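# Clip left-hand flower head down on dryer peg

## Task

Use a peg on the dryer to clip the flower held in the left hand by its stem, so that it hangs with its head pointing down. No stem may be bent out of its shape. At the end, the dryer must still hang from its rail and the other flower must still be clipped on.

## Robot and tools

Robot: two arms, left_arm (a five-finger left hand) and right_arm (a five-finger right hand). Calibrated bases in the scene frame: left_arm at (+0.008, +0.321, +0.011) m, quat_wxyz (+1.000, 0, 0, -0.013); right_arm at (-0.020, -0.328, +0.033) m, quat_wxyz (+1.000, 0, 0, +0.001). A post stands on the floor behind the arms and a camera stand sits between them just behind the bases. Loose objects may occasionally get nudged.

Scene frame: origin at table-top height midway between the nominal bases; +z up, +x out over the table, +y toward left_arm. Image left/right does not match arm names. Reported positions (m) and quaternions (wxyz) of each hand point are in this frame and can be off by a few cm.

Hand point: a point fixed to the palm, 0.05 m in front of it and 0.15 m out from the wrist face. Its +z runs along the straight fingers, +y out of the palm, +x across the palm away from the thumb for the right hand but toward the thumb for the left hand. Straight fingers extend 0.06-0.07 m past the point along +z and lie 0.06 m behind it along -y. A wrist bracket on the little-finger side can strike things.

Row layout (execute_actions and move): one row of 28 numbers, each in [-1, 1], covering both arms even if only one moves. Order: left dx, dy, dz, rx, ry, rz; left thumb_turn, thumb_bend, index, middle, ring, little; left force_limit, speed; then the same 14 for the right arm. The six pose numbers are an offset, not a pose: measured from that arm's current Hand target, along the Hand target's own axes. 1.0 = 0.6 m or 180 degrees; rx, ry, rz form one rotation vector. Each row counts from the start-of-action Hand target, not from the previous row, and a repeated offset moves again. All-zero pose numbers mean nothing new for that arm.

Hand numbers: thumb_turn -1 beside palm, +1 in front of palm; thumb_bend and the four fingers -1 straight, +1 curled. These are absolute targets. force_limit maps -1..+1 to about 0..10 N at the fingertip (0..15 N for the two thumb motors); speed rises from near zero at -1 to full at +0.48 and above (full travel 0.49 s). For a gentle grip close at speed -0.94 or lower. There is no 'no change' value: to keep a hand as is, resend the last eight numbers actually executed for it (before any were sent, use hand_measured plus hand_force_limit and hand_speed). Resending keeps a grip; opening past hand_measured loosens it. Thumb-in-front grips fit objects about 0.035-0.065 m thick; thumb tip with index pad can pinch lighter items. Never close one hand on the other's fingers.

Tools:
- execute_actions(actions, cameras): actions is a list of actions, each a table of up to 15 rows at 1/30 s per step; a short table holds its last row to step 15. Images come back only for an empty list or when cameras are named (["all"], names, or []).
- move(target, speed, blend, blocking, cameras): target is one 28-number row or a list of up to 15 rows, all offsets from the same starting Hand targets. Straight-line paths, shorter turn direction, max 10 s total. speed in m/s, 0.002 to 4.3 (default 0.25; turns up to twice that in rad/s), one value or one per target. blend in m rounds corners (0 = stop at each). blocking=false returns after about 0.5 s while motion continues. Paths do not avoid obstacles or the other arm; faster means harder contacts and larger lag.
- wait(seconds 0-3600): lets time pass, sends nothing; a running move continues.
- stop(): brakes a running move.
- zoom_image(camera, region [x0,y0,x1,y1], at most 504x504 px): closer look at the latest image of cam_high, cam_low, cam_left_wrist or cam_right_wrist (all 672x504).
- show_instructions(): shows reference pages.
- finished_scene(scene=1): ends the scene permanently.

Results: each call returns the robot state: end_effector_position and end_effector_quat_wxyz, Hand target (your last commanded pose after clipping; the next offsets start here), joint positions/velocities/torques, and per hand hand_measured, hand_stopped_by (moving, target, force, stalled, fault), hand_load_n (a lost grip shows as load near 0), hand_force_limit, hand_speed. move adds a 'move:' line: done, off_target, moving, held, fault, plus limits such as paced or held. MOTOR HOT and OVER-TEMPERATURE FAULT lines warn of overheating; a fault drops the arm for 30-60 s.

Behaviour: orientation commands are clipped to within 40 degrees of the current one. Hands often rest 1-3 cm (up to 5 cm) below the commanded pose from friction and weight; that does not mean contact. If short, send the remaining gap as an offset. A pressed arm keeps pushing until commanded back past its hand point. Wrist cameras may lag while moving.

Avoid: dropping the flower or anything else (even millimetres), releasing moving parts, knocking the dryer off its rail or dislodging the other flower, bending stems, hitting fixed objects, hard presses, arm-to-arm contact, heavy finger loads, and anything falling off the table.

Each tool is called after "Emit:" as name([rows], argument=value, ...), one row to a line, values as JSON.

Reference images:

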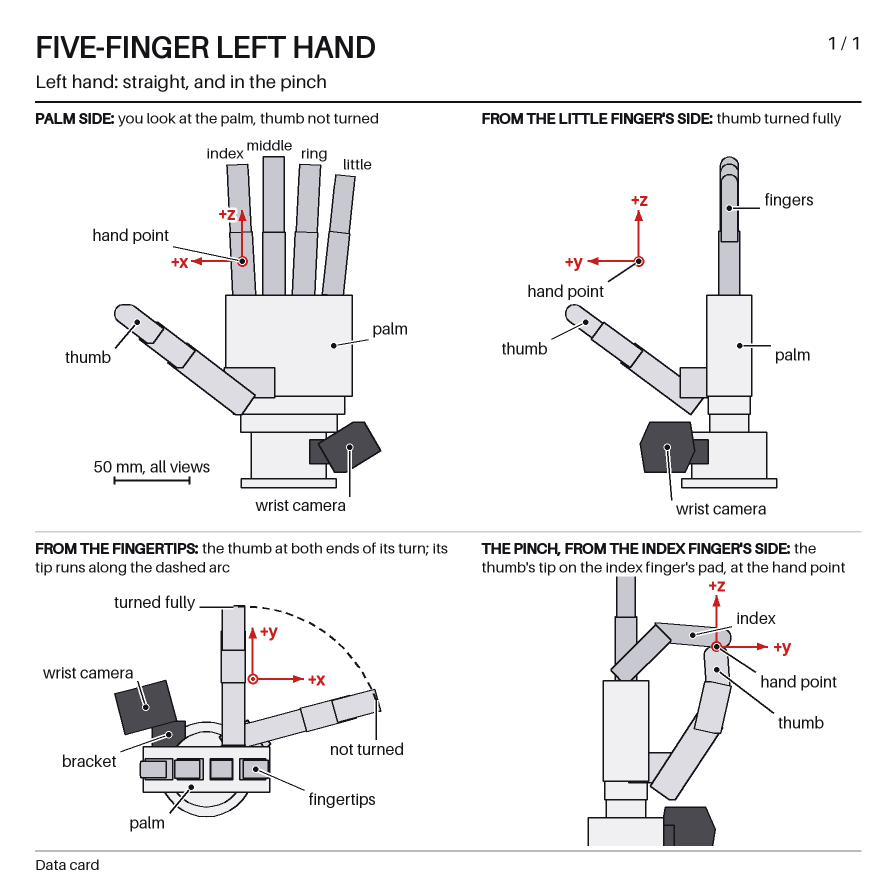

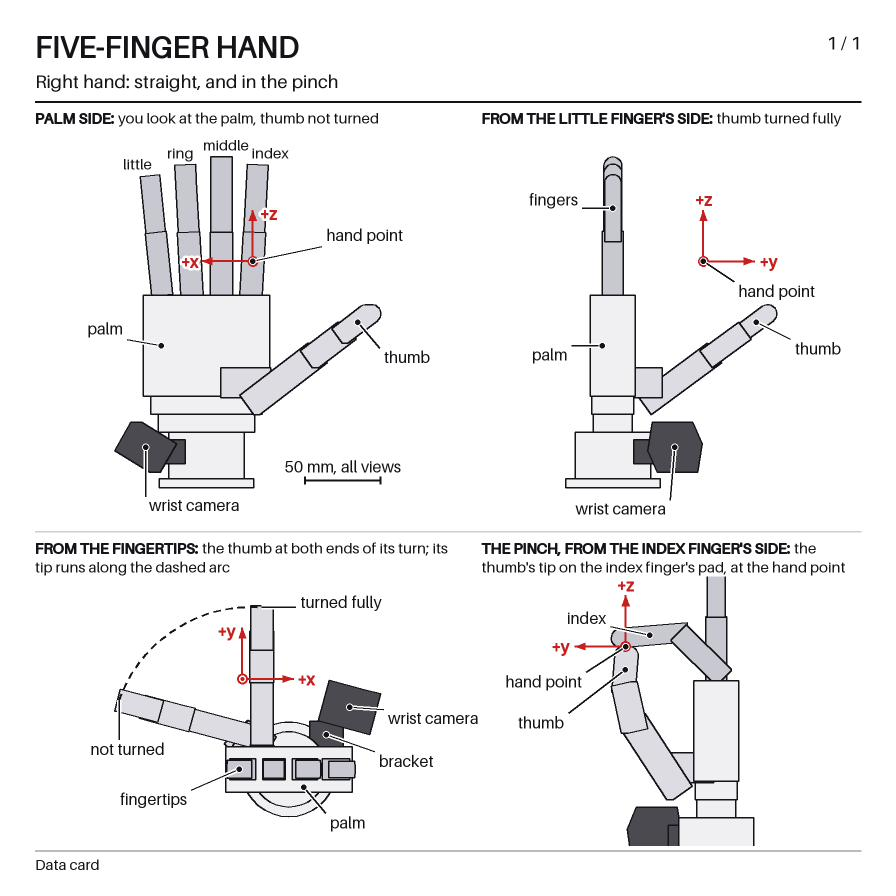

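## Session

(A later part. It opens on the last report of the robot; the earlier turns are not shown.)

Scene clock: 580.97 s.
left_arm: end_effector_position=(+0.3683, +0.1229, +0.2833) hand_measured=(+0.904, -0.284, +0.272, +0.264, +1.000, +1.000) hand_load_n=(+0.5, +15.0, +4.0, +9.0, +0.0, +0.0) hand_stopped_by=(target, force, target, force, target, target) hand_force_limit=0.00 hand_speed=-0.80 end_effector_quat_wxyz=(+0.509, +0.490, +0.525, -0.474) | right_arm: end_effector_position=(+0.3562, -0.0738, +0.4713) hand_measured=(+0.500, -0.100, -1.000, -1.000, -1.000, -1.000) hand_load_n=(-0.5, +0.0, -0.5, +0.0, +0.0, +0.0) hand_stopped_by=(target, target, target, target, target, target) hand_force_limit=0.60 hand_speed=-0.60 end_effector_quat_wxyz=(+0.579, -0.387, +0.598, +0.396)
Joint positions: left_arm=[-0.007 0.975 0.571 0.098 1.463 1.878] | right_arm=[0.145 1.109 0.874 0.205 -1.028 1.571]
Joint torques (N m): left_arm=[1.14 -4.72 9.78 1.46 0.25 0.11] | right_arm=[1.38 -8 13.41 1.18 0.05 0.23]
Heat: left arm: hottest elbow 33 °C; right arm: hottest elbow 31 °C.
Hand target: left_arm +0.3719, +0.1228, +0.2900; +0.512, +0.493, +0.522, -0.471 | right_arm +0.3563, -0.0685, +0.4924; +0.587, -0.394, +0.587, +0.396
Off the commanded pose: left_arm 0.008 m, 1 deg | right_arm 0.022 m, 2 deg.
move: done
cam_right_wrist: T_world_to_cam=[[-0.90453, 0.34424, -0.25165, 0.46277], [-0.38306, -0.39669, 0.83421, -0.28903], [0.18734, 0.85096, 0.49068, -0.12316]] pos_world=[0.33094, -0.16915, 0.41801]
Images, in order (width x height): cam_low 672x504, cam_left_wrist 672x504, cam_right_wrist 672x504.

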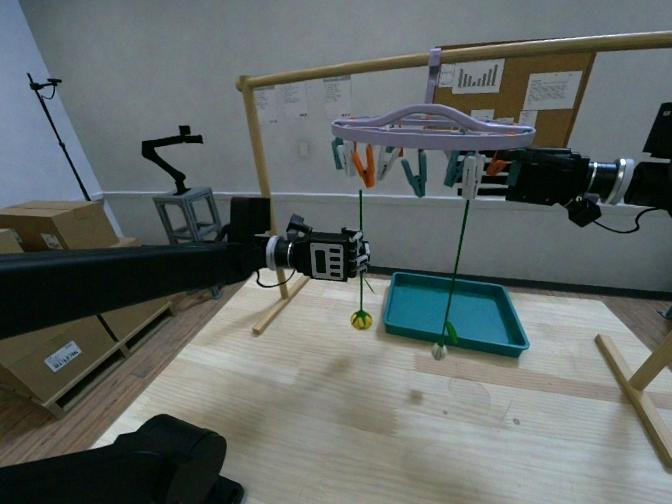

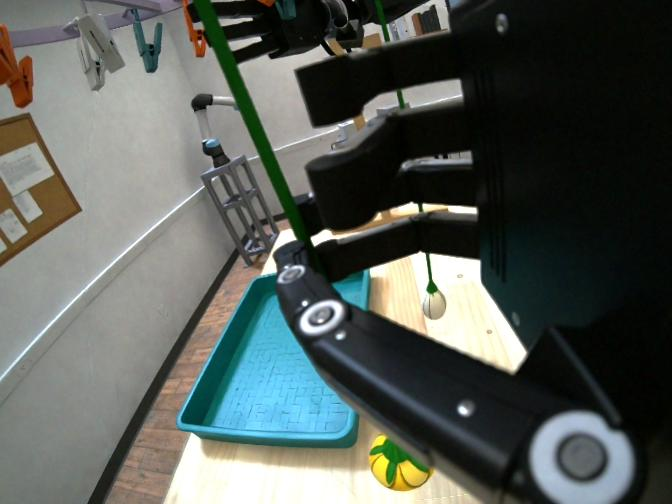

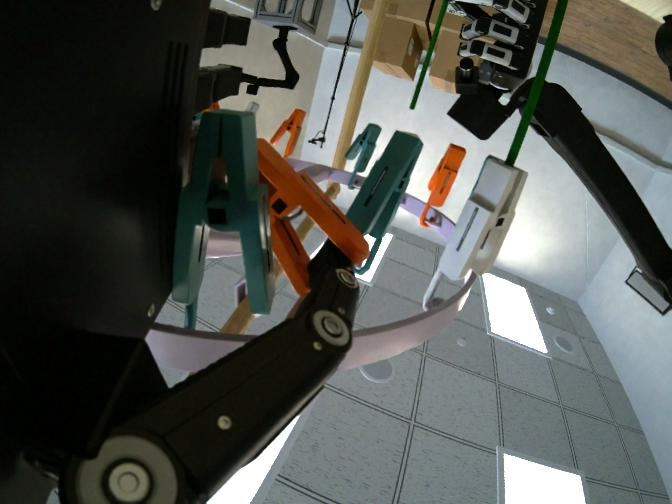

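Emit:
move([
  [0,0,0,0,0,0,0.904,-0.284,0.272,0.264,1.0,1.0,0.0,-0.8,0,0,0.0,0,0,0,0.5,-0.55,-1.0,-1.0,-1.0,-1.0,0.6,-0.6],
  [0,0,0,0,0,0,0.904,-0.284,0.272,0.264,1.0,1.0,0.0,-0.8,0.008,-0.004,-0.052,0,0,0,0.5,-0.55,-1.0,-1.0,-1.0,-1.0,0.6,-0.6],
], speed=0.04, cameras=["cam_low","cam_right_wrist","cam_left_wrist"])

Emit:
zoom_image(camera="cam_low", region=[480, 130, 560, 200])

Emit:
zoom_image(camera="cam_right_wrist", region=[180, 60, 460, 270])

Scene clock: 587.80 s.
left_arm: end_effector_position=(+0.3683, +0.1229, +0.2833) hand_measured=(+0.904, -0.284, +0.272, +0.264, +1.000, +1.000) hand_load_n=(+1.0, +15.0, +4.5, +9.0, +0.0, +0.0) hand_stopped_by=(target, force, target, force, target, target) hand_force_limit=0.00 hand_speed=-0.80 end_effector_quat_wxyz=(+0.509, +0.490, +0.525, -0.474) | right_arm: end_effector_position=(+0.3463, -0.0930, +0.4808) hand_measured=(+0.500, -0.550, -1.000, -1.000, -1.000, -1.000) hand_load_n=(-0.5, +0.0, +0.0, +0.0, +0.0, +0.0) hand_stopped_by=(target, target, target, target, target, target) hand_force_limit=0.60 hand_speed=-0.60 end_effector_quat_wxyz=(+0.583, -0.397, +0.586, +0.399)
Joint positions: left_arm=[-0.007 0.975 0.571 0.098 1.463 1.878] | right_arm=[0.092 1.084 0.874 0.205 -1.102 1.571]
Joint torques (N m): left_arm=[1.2 -4.72 9.8 1.46 0.25 0.11] | right_arm=[-0.5 -8.59 10.39 1.09 -0.05 0.2]
Heat: left arm: hottest elbow 33 °C; right arm: hottest elbow 32 °C.
Hand target: left_arm +0.3719, +0.1228, +0.2900; +0.512, +0.493, +0.522, -0.471 | right_arm +0.3468, -0.0982, +0.4875; +0.587, -0.394, +0.587, +0.396
Off the commanded pose: left_arm 0.008 m, 1 deg | right_arm 0.009 m, 1 deg.
move: done
cam_right_wrist: T_world_to_cam=[[-0.90552, 0.32533, -0.27238, 0.47137], [-0.39442, -0.40875, 0.82302, -0.30026], [0.15642, 0.85269, 0.49844, -0.1025]] pos_world=[0.32444, -0.18868, 0.4266]
Images, in order (width x height): cam_low 672x504, cam_left_wrist 672x504, cam_right_wrist 672x504.

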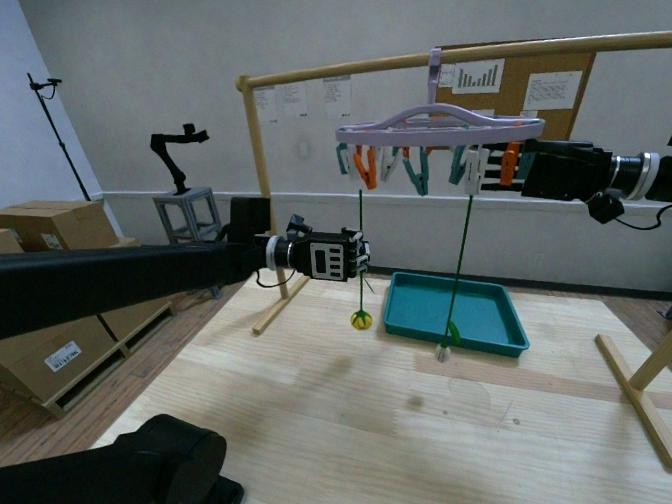

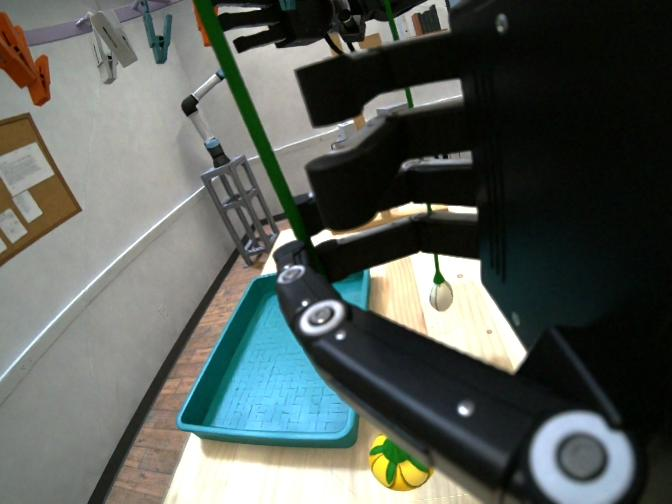

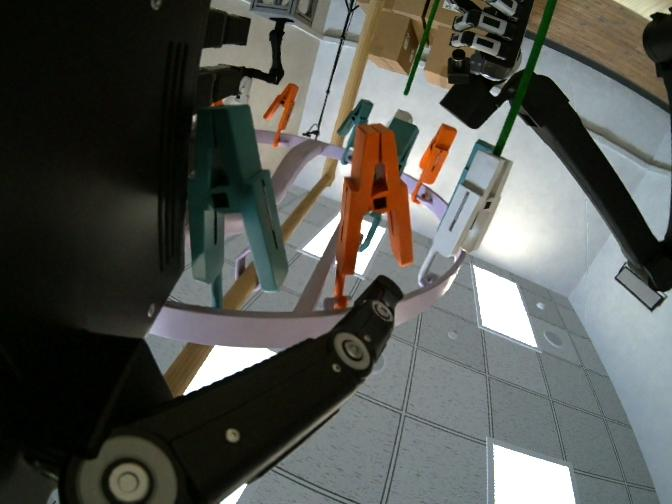

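Scaled by 6.300 from the camera's image (finer frame: 960x720).

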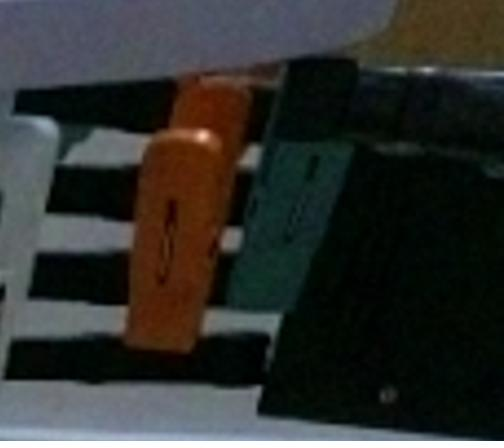

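Scaled by 1.800 from the camera's image (finer frame: 960x720).

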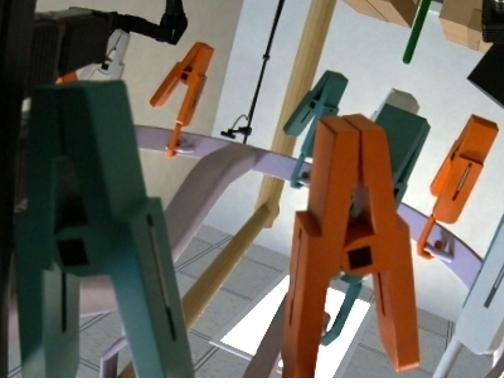

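Emit:
move([
  [0,0,0,0,0,0,0.904,-0.284,0.272,0.264,1.0,1.0,0.0,-0.8,0.03,0,0.0,0,0,0,0.7,-0.55,-1.0,-1.0,-1.0,-1.0,0.6,-0.6],
  [0,0,0,0,0,0,0.904,-0.284,0.272,0.264,1.0,1.0,0.0,-0.8,0.03,0,-0.012,0,0,0,0.5,-0.1,-1.0,-1.0,-1.0,-1.0,0.6,-0.6],
], speed=0.04, cameras=["cam_low","cam_right_wrist","cam_left_wrist"])

Emit:
zoom_image(camera="cam_low", region=[480, 130, 560, 200])

Emit:
zoom_image(camera="cam_right_wrist", region=[180, 60, 460, 270])

Scene clock: 591.40 s.
left_arm: end_effector_position=(+0.3683, +0.1229, +0.2833) hand_measured=(+0.904, -0.284, +0.272, +0.264, +1.000, +1.000) hand_load_n=(+1.0, +15.0, +4.5, +9.0, +0.0, +0.0) hand_stopped_by=(target, force, target, force, target, target) hand_force_limit=0.00 hand_speed=-0.80 end_effector_quat_wxyz=(+0.509, +0.490, +0.525, -0.474) | right_arm: end_effector_position=(+0.3446, -0.0998, +0.4707) hand_measured=(+0.500, -0.100, -1.000, -1.000, -1.000, -1.000) hand_load_n=(-0.5, +0.0, +0.0, +0.0, +0.0, +0.0) hand_stopped_by=(target, target, target, target, target, target) hand_force_limit=0.60 hand_speed=-0.60 end_effector_quat_wxyz=(+0.583, -0.397, +0.586, +0.399)
Joint positions: left_arm=[-0.007 0.975 0.571 0.098 1.463 1.878] | right_arm=[0.073 1.084 0.847 0.231 -1.121 1.571]
Joint torques (N m): left_arm=[1.2 -4.72 9.78 1.46 0.25 0.11] | right_arm=[-0.79 -8.12 8.75 1.96 -0.07 0.23]
Heat: left arm: hottest elbow 33 °C; right arm: hottest elbow 31 °C.
Hand target: left_arm +0.3719, +0.1228, +0.2900; +0.512, +0.493, +0.522, -0.471 | right_arm +0.3441, -0.1048, +0.4696; +0.587, -0.394, +0.586, +0.396
Off the commanded pose: left_arm 0.008 m, 1 deg | right_arm 0.005 m, 1 deg.
move: done
cam_right_wrist: T_world_to_cam=[[-0.90584, 0.32535, -0.27129, 0.46888], [-0.39344, -0.40879, 0.82346, -0.29598], [0.15701, 0.85266, 0.49831, -0.09144]] pos_world=[0.32264, -0.19558, 0.4165]
Images, in order (width x height): cam_low 672x504, cam_left_wrist 672x504, cam_right_wrist 672x504.

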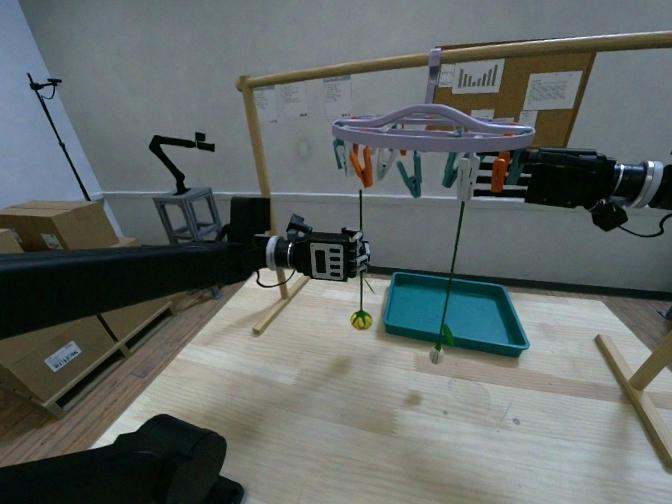

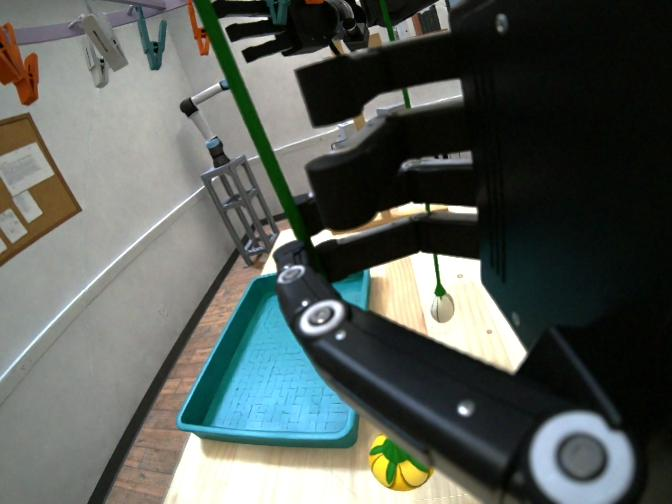

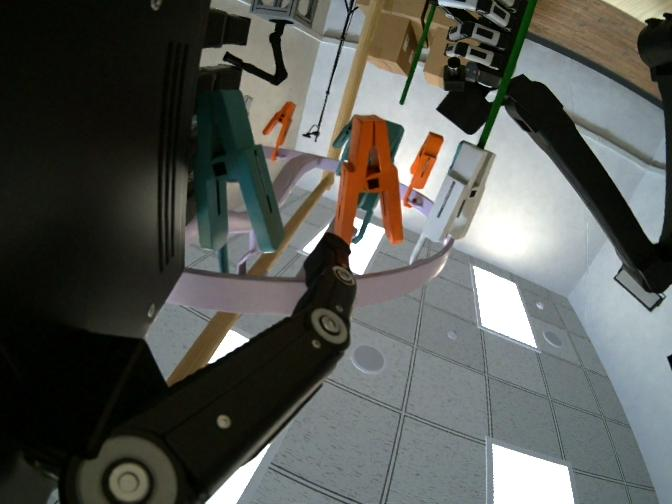

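Scaled by 6.300 from the camera's image (finer frame: 960x720).

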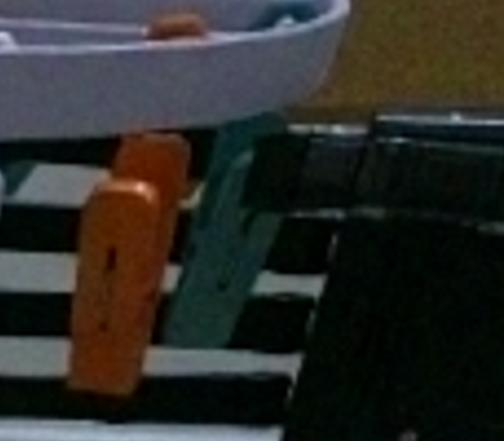

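Scaled by 1.800 from the camera's image (finer frame: 960x720).

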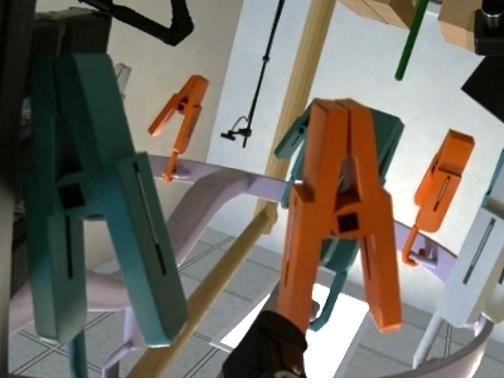

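Emit:
move([
  [0,0,0,0,0,0,0.904,-0.284,0.272,0.264,1.0,1.0,0.0,-0.8,-0.005,-0.011,0.026,0,0,0,0.5,-0.1,-1.0,-1.0,-1.0,-1.0,0.6,-0.6],
], speed=0.04, cameras=["cam_low","cam_right_wrist"])

Emit:
zoom_image(camera="cam_low", region=[480, 130, 560, 200])

Emit:
zoom_image(camera="cam_right_wrist", region=[180, 60, 460, 310])

Scene clock: 595.03 s.
left_arm: end_effector_position=(+0.3683, +0.1229, +0.2833) hand_measured=(+0.904, -0.284, +0.272, +0.264, +1.000, +1.000) hand_load_n=(+1.0, +15.0, +4.0, +9.0, +0.0, +0.0) hand_stopped_by=(target, force, target, force, target, target) hand_force_limit=0.00 hand_speed=-0.80 end_effector_quat_wxyz=(+0.509, +0.490, +0.525, -0.474) | right_arm: end_effector_position=(+0.3526, -0.0985, +0.4665) hand_measured=(+0.500, -0.100, -1.000, -1.000, -1.000, -1.000) hand_load_n=(+0.0, +0.0, +0.0, +0.0, +0.0, +0.0) hand_stopped_by=(target, target, target, target, target, target) hand_force_limit=0.60 hand_speed=-0.60 end_effector_quat_wxyz=(+0.584, -0.388, +0.594, +0.394)
Joint positions: left_arm=[-0.007 0.975 0.571 0.098 1.463 1.878] | right_arm=[0.077 1.096 0.847 0.232 -1.095 1.571]
Joint torques (N m): left_arm=[1.2 -4.72 9.78 1.46 0.25 0.11] | right_arm=[1.44 -6.59 11.44 2.07 0.09 0.23]
Heat: left arm: hottest elbow 33 °C; right arm: hottest elbow 31 °C.
Hand target: left_arm +0.3719, +0.1228, +0.2900; +0.512, +0.493, +0.522, -0.471 | right_arm +0.3560, -0.0928, +0.4728; +0.587, -0.394, +0.586, +0.395
Off the commanded pose: left_arm 0.008 m, 1 deg | right_arm 0.009 m, 1 deg.
move: done
cam_right_wrist: T_world_to_cam=[[-0.901, 0.34541, -0.26246, 0.47068], [-0.39413, -0.39901, 0.82792, -0.28967], [0.18125, 0.8494, 0.49565, -0.09936]] pos_world=[0.32792, -0.19376, 0.4126]

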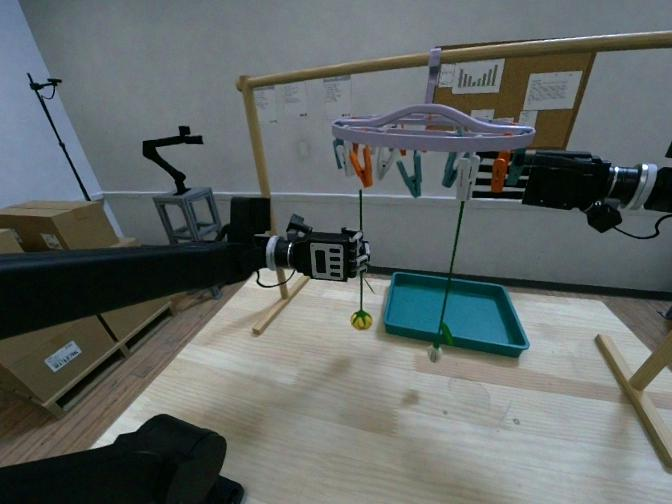

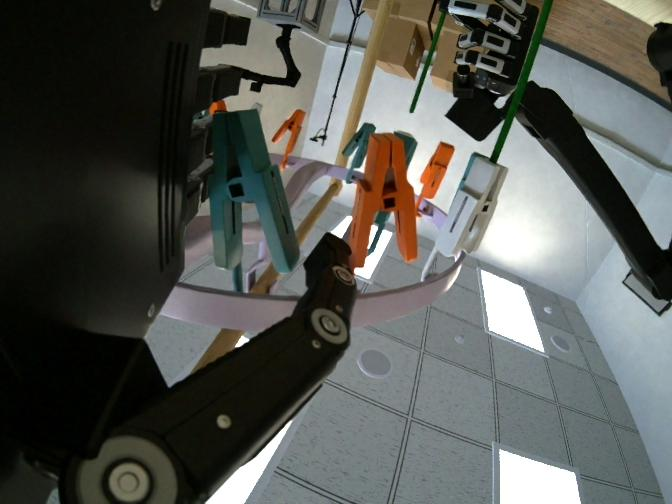

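Scaled by 6.300 from the camera's image (finer frame: 960x720).

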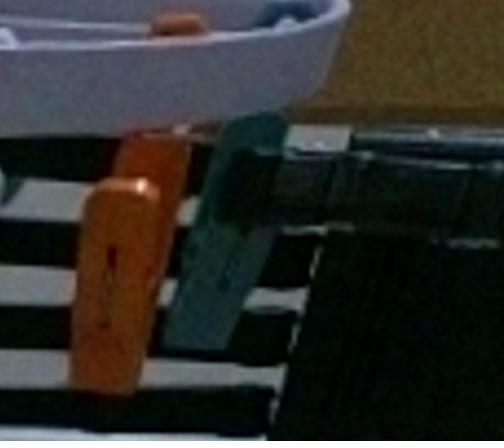

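Scaled by 1.800 from the camera's image (finer frame: 960x720).

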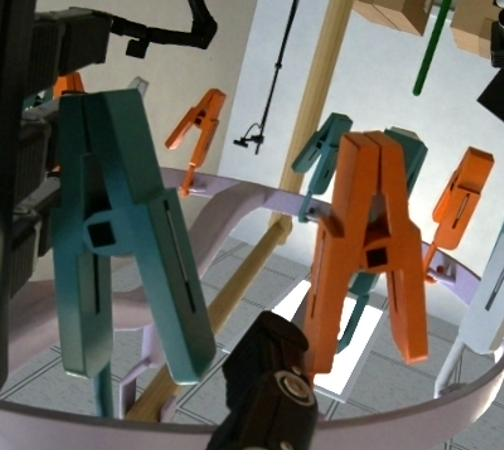

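Emit:
move([
  [0,0,0,0,0,0,0.904,-0.284,0.272,0.264,1.0,1.0,0.0,-0.8,-0.018,0.0037,0.0378,0,0,0,0.5,-0.1,-1.0,-1.0,-1.0,-1.0,0.6,-0.6],
], speed=0.04, cameras=["cam_low","cam_right_wrist"])

Emit:
zoom_image(camera="cam_low", region=[480, 130, 560, 200])

Emit:
zoom_image(camera="cam_right_wrist", region=[180, 60, 460, 310])

Scene clock: 598.00 s.
left_arm: end_effector_position=(+0.3683, +0.1229, +0.2833) hand_measured=(+0.904, -0.284, +0.272, +0.264, +1.000, +1.000) hand_load_n=(+0.5, +15.0, +4.0, +9.0, +0.0, +0.0) hand_stopped_by=(target, force, target, force, target, target) hand_force_limit=0.00 hand_speed=-0.80 end_effector_quat_wxyz=(+0.509, +0.490, +0.525, -0.474) | right_arm: end_effector_position=(+0.3561, -0.0776, +0.4704) hand_measured=(+0.500, -0.100, -1.000, -1.000, -1.000, -1.000) hand_load_n=(+0.0, +0.0, +0.0, +0.0, +0.0, +0.0) hand_stopped_by=(target, target, target, target, target, target) hand_force_limit=0.60 hand_speed=-0.60 end_effector_quat_wxyz=(+0.585, -0.390, +0.593, +0.393)
Joint positions: left_arm=[-0.007 0.975 0.571 0.098 1.463 1.878] | right_arm=[0.135 1.111 0.867 0.232 -1.038 1.571]
Joint torques (N m): left_arm=[1.2 -4.72 9.8 1.46 0.25 0.11] | right_arm=[1.49 -6.36 13.44 1.22 0.1 0.24]
Heat: left arm: hottest elbow 33 °C; right arm: hottest elbow 31 °C.
Hand target: left_arm +0.3719, +0.1228, +0.2900; +0.512, +0.493, +0.522, -0.471 | right_arm +0.3625, -0.0710, +0.4834; +0.587, -0.394, +0.586, +0.396
Off the commanded pose: left_arm 0.008 m, 1 deg | right_arm 0.016 m, 1 deg.
move: off_target (right_arm)
cam_right_wrist: T_world_to_cam=[[-0.89984, 0.34498, -0.26699, 0.46935], [-0.39805, -0.39896, 0.82607, -0.28082], [0.17846, 0.8496, 0.49632, -0.11911]] pos_world=[0.33181, -0.17276, 0.4164]

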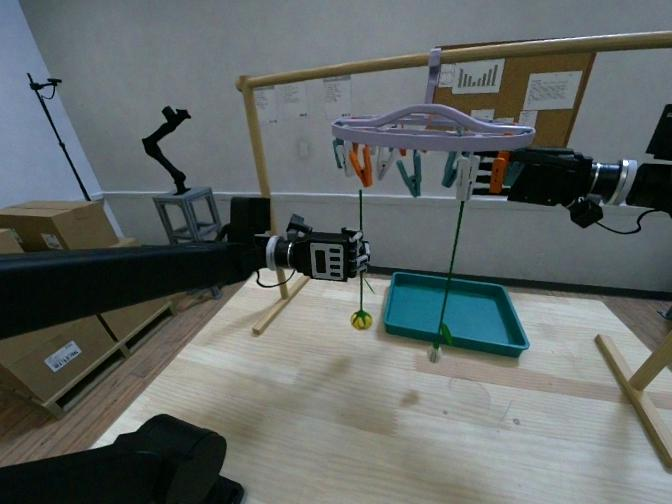

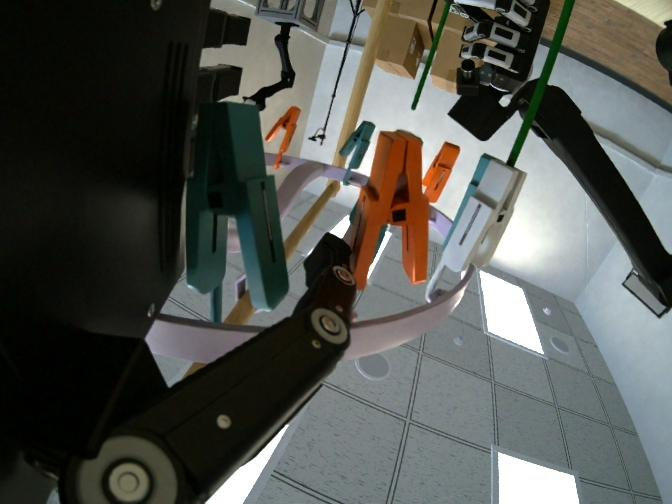

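Scaled by 6.300 from the camera's image (finer frame: 960x720).

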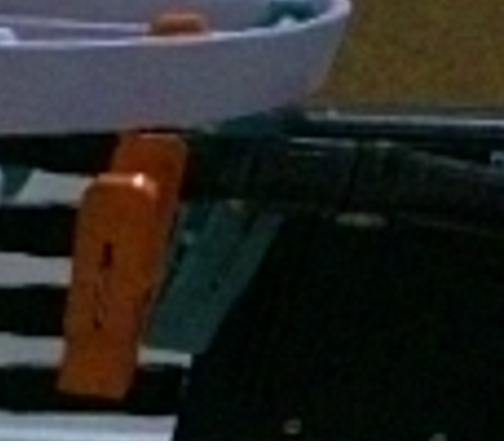

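Scaled by 1.800 from the camera's image (finer frame: 960x720).

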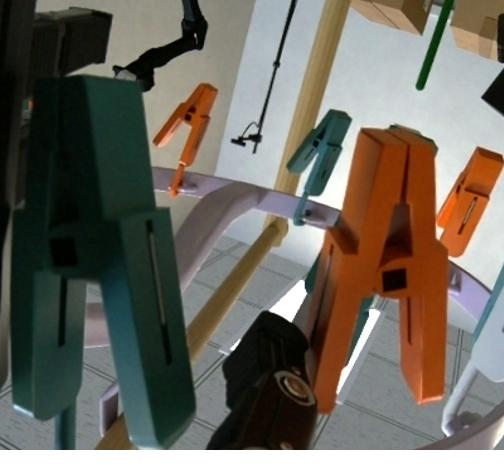

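Emit:
move([
  [0,0,0,0,0,0,0.904,-0.284,0.272,0.264,1.0,1.0,0.0,-0.8,0,0,0,0,0,0,0.5,0.15,-1.0,-1.0,-1.0,-1.0,0.6,-0.6],
], speed=0.04, cameras=["cam_low","cam_right_wrist","cam_left_wrist"])

Emit:
zoom_image(camera="cam_low", region=[480, 130, 560, 200])

Emit:
zoom_image(camera="cam_right_wrist", region=[180, 60, 460, 310])

Emit:
zoom_image(camera="cam_left_wrist", region=[250, 0, 320, 40])

Scene clock: 600.20 s.
left_arm: end_effector_position=(+0.3683, +0.1229, +0.2833) hand_measured=(+0.904, -0.284, +0.272, +0.264, +1.000, +1.000) hand_load_n=(+1.0, +14.5, +4.0, +9.0, +0.0, +0.0) hand_stopped_by=(target, force, target, force, target, target) hand_force_limit=0.00 hand_speed=-0.80 end_effector_quat_wxyz=(+0.509, +0.490, +0.525, -0.474) | right_arm: end_effector_position=(+0.3565, -0.0775, +0.4699) hand_measured=(+0.500, +0.148, -1.000, -1.000, -1.000, -1.000) hand_load_n=(-0.5, +5.0, +0.0, +0.0, +0.0, +0.0) hand_stopped_by=(target, target, target, target, target, target) hand_force_limit=0.60 hand_speed=-0.60 end_effector_quat_wxyz=(+0.585, -0.389, +0.593, +0.393)
Joint positions: left_arm=[-0.007 0.975 0.571 0.098 1.463 1.878] | right_arm=[0.135 1.112 0.867 0.232 -1.037 1.571]
Joint torques (N m): left_arm=[1.2 -4.72 9.8 1.46 0.25 0.11] | right_arm=[1.44 -6.77 13.27 1.26 0.08 0.24]
Heat: left arm: hottest elbow 33 °C; right arm: hottest elbow 31 °C.
Hand target: left_arm +0.3719, +0.1228, +0.2900; +0.512, +0.493, +0.522, -0.471 | right_arm +0.3625, -0.0710, +0.4835; +0.587, -0.394, +0.586, +0.395
Off the commanded pose: left_arm 0.008 m, 1 deg | right_arm 0.016 m, 1 deg.
move: done
cam_right_wrist: T_world_to_cam=[[-0.9, 0.34524, -0.2661, 0.46925], [-0.39732, -0.39871, 0.82654, -0.28076], [0.17925, 0.84961, 0.49601, -0.1191]] pos_world=[0.33212, -0.17276, 0.416]
Images, in order (width x height): cam_low 672x504, cam_left_wrist 672x504, cam_right_wrist 672x504.

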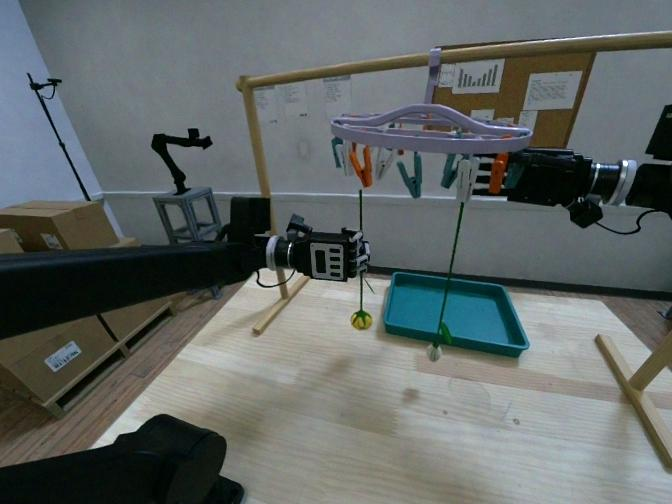

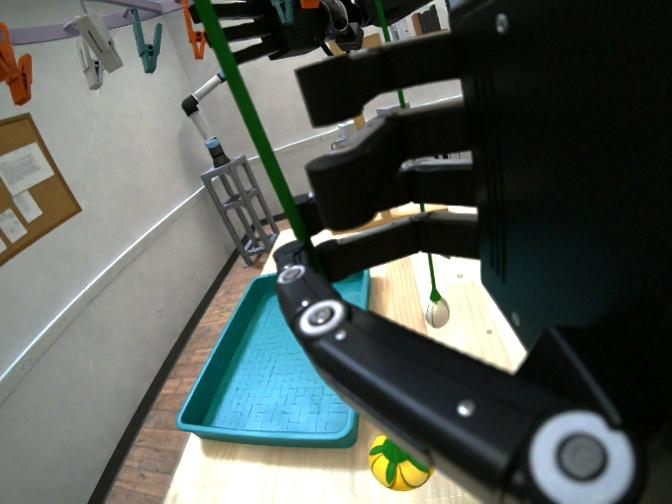

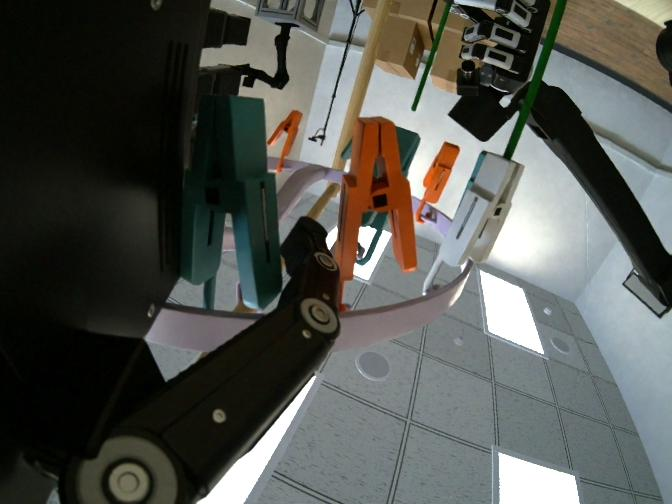

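Scaled by 6.300 from the camera's image (finer frame: 960x720).

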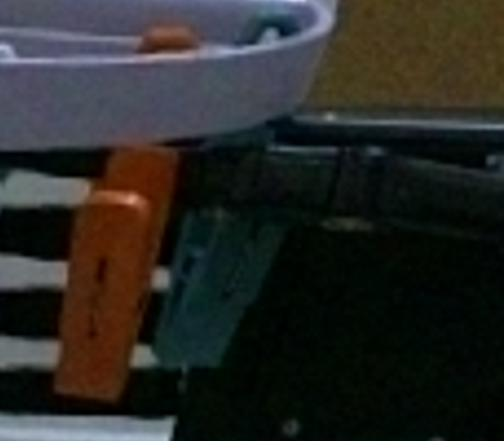

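Scaled by 1.800 from the camera's image (finer frame: 960x720).

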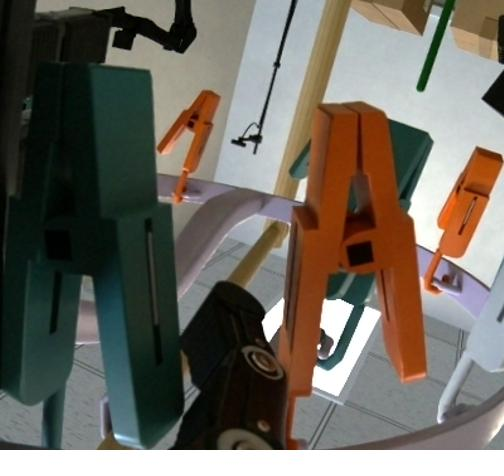

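Scaled by 7.200 from the camera's image (finer frame: 960x720).

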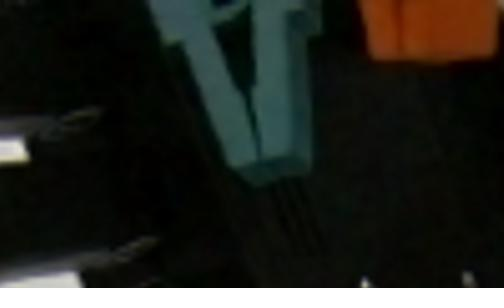

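Emit:
move([
  [0,0,0,0,0,0,0.904,-0.284,0.272,0.264,1.0,1.0,0.0,-0.8,0,0,0,0,0,0,0.5,0.26,-1.0,-1.0,-1.0,-1.0,0.9,-0.6],
], speed=0.04, cameras=["cam_low","cam_right_wrist","cam_left_wrist"])

Emit:
zoom_image(camera="cam_low", region=[480, 130, 560, 200])

Emit:
zoom_image(camera="cam_right_wrist", region=[180, 60, 460, 310])

Emit:
zoom_image(camera="cam_left_wrist", region=[250, 0, 320, 40])

Scene clock: 604.67 s.
left_arm: end_effector_position=(+0.3683, +0.1229, +0.2833) hand_measured=(+0.904, -0.284, +0.272, +0.264, +1.000, +1.000) hand_load_n=(+1.0, +15.0, +4.5, +9.5, +0.0, +0.0) hand_stopped_by=(target, force, target, force, target, target) hand_force_limit=0.00 hand_speed=-0.80 end_effector_quat_wxyz=(+0.509, +0.490, +0.525, -0.474) | right_arm: end_effector_position=(+0.3564, -0.0774, +0.4699) hand_measured=(+0.500, +0.256, -1.000, -1.000, -1.000, -1.000) hand_load_n=(-1.0, +10.0, +0.0, +0.0, +0.0, +0.0) hand_stopped_by=(target, target, target, target, target, target) hand_force_limit=0.90 hand_speed=-0.60 end_effector_quat_wxyz=(+0.585, -0.389, +0.593, +0.394)
Joint positions: left_arm=[-0.007 0.975 0.571 0.098 1.463 1.878] | right_arm=[0.135 1.112 0.867 0.232 -1.037 1.571]
Joint torques (N m): left_arm=[1.2 -4.72 9.78 1.44 0.25 0.11] | right_arm=[1.38 -6.77 13.33 1.28 0.11 0.22]
Heat: left arm: hottest elbow 33 °C; right arm: hottest elbow 32 °C.
Hand target: left_arm +0.3719, +0.1228, +0.2900; +0.512, +0.493, +0.522, -0.471 | right_arm +0.3625, -0.0710, +0.4835; +0.587, -0.394, +0.586, +0.395
Off the commanded pose: left_arm 0.008 m, 1 deg | right_arm 0.016 m, 1 deg.
move: done
cam_right_wrist: T_world_to_cam=[[-0.90014, 0.34492, -0.26605, 0.46909], [-0.39715, -0.39889, 0.82654, -0.28085], [0.17896, 0.84966, 0.49604, -0.11907]] pos_world=[0.33202, -0.17266, 0.416]
Images, in order (width x height): cam_low 672x504, cam_left_wrist 672x504, cam_right_wrist 672x504.

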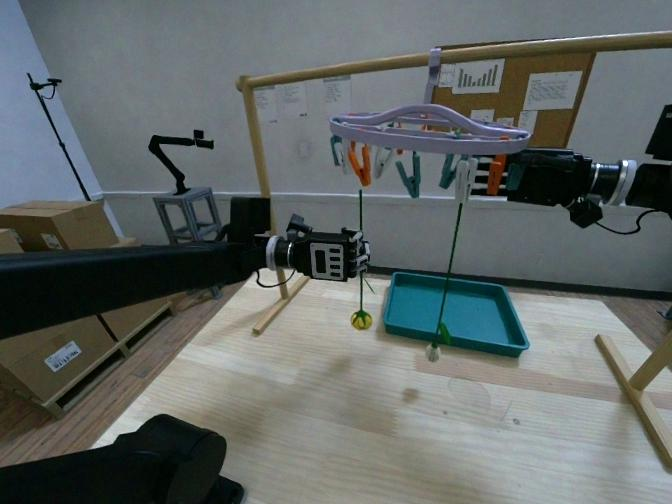

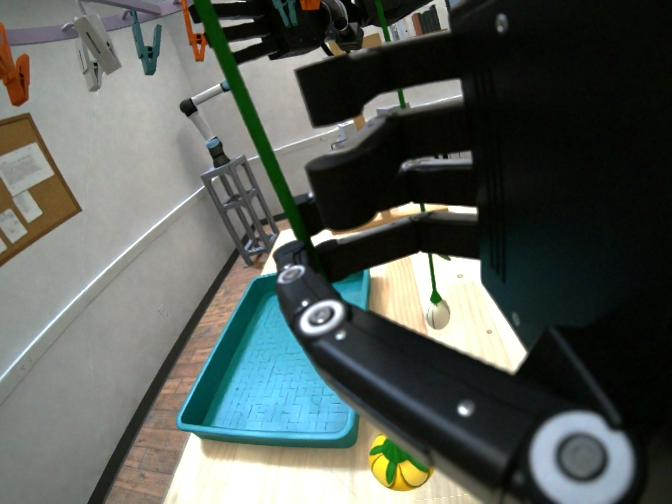

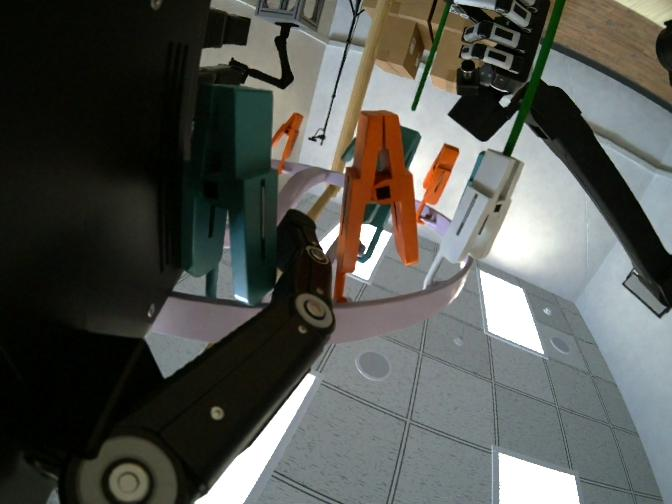

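Scaled by 6.300 from the camera's image (finer frame: 960x720).

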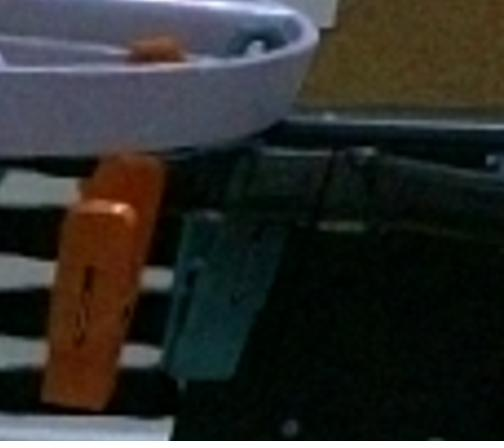

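Scaled by 1.800 from the camera's image (finer frame: 960x720).

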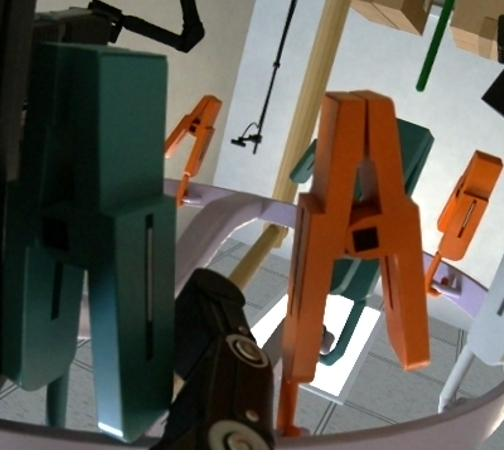

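Scaled by 7.200 from the camera's image (finer frame: 960x720).

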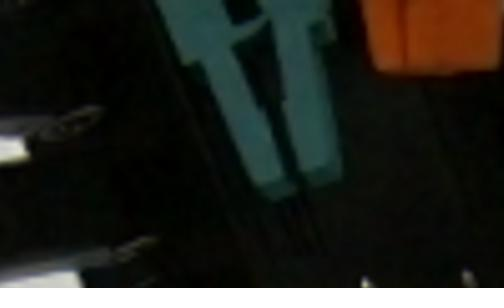

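Emit:
move([
  [0,0,0,0,0,0,0.904,-0.284,0.272,0.264,1.0,1.0,0.0,-0.8,0,0,0,0,0,0,0.5,0.36,-1.0,-1.0,-1.0,-1.0,1.0,-0.6],
], speed=0.04, cameras=["cam_low","cam_right_wrist","cam_left_wrist"])

Emit:
zoom_image(camera="cam_low", region=[480, 130, 560, 200])

Emit:
zoom_image(camera="cam_right_wrist", region=[180, 60, 460, 310])

Emit:
zoom_image(camera="cam_left_wrist", region=[250, 0, 320, 40])

Scene clock: 606.37 s.
left_arm: end_effector_position=(+0.3683, +0.1229, +0.2833) hand_measured=(+0.904, -0.284, +0.272, +0.264, +1.000, +1.000) hand_load_n=(+1.0, +15.0, +4.0, +9.5, +0.0, +0.0) hand_stopped_by=(target, force, target, force, target, target) hand_force_limit=0.00 hand_speed=-0.80 end_effector_quat_wxyz=(+0.509, +0.490, +0.525, -0.474) | right_arm: end_effector_position=(+0.3566, -0.0773, +0.4710) hand_measured=(+0.500, +0.354, -1.000, -1.000, -1.000, -1.000) hand_load_n=(-0.5, +13.0, +0.0, +0.0, +0.0, +0.0) hand_stopped_by=(target, target, target, target, target, target) hand_force_limit=1.00 hand_speed=-0.60 end_effector_quat_wxyz=(+0.585, -0.390, +0.592, +0.393)
Joint positions: left_arm=[-0.007 0.975 0.571 0.098 1.463 1.878] | right_arm=[0.135 1.112 0.87 0.232 -1.037 1.571]
Joint torques (N m): left_arm=[1.2 -4.72 9.78 1.46 0.25 0.11] | right_arm=[1.55 -6.77 13.18 1.35 0.1 0.22]
Heat: left arm: hottest elbow 33 °C; right arm: hottest elbow 32 °C.
Hand target: left_arm +0.3719, +0.1228, +0.2900; +0.512, +0.493, +0.522, -0.471 | right_arm +0.3625, -0.0711, +0.4835; +0.587, -0.394, +0.586, +0.395
Off the commanded pose: left_arm 0.008 m, 1 deg | right_arm 0.015 m, 1 deg.
move: done
cam_right_wrist: T_world_to_cam=[[-0.89953, 0.34501, -0.268, 0.47021], [-0.39902, -0.39909, 0.82554, -0.28052], [0.17786, 0.84953, 0.49666, -0.11962]] pos_world=[0.33231, -0.17256, 0.417]
Images, in order (width x height): cam_low 672x504, cam_left_wrist 672x504, cam_right_wrist 672x504.

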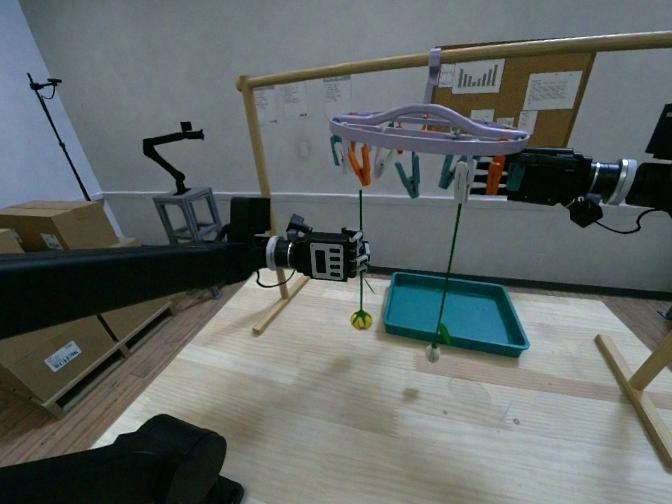

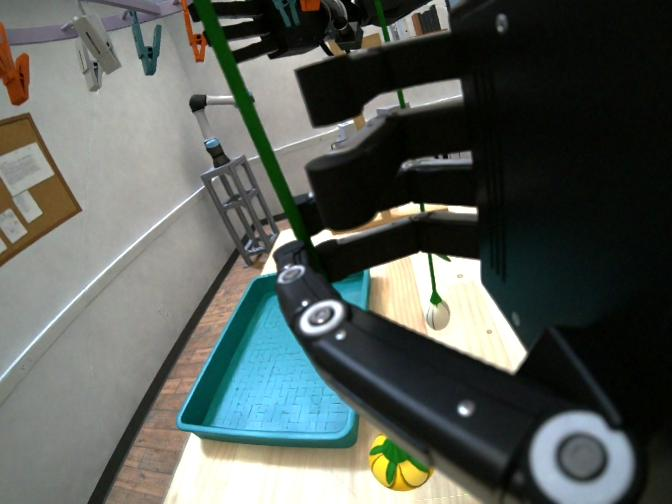

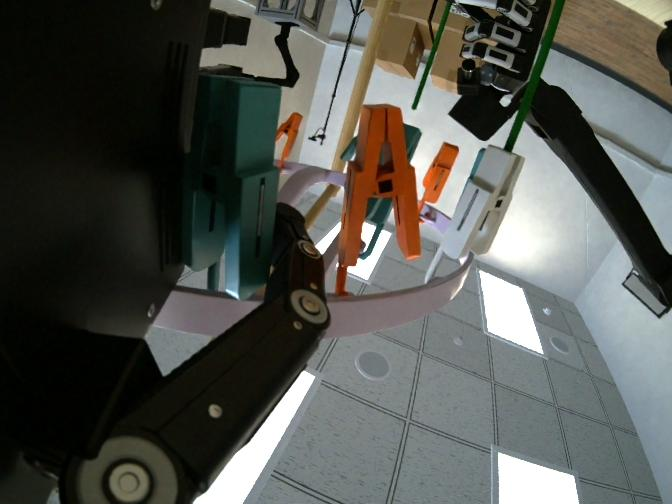

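Scaled by 6.300 from the camera's image (finer frame: 960x720).

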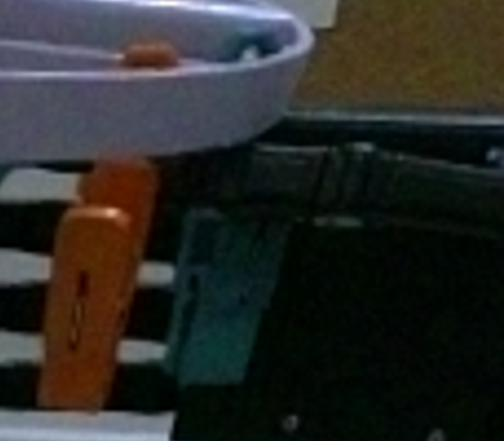

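Scaled by 1.800 from the camera's image (finer frame: 960x720).

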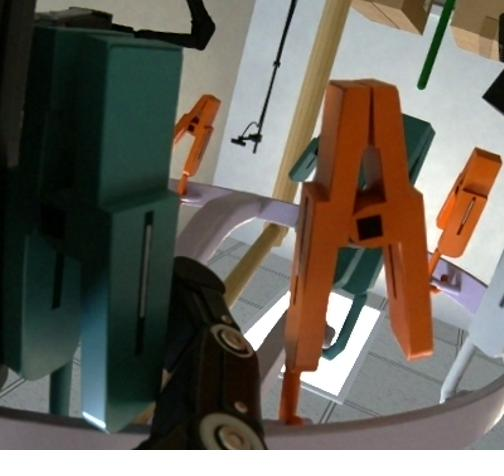

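Scaled by 7.200 from the camera's image (finer frame: 960x720).

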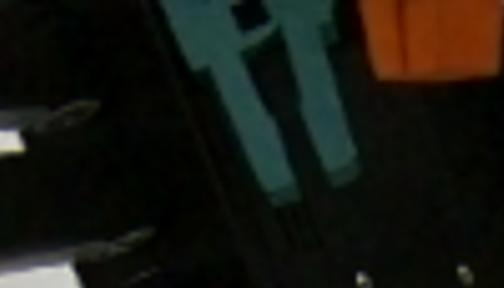

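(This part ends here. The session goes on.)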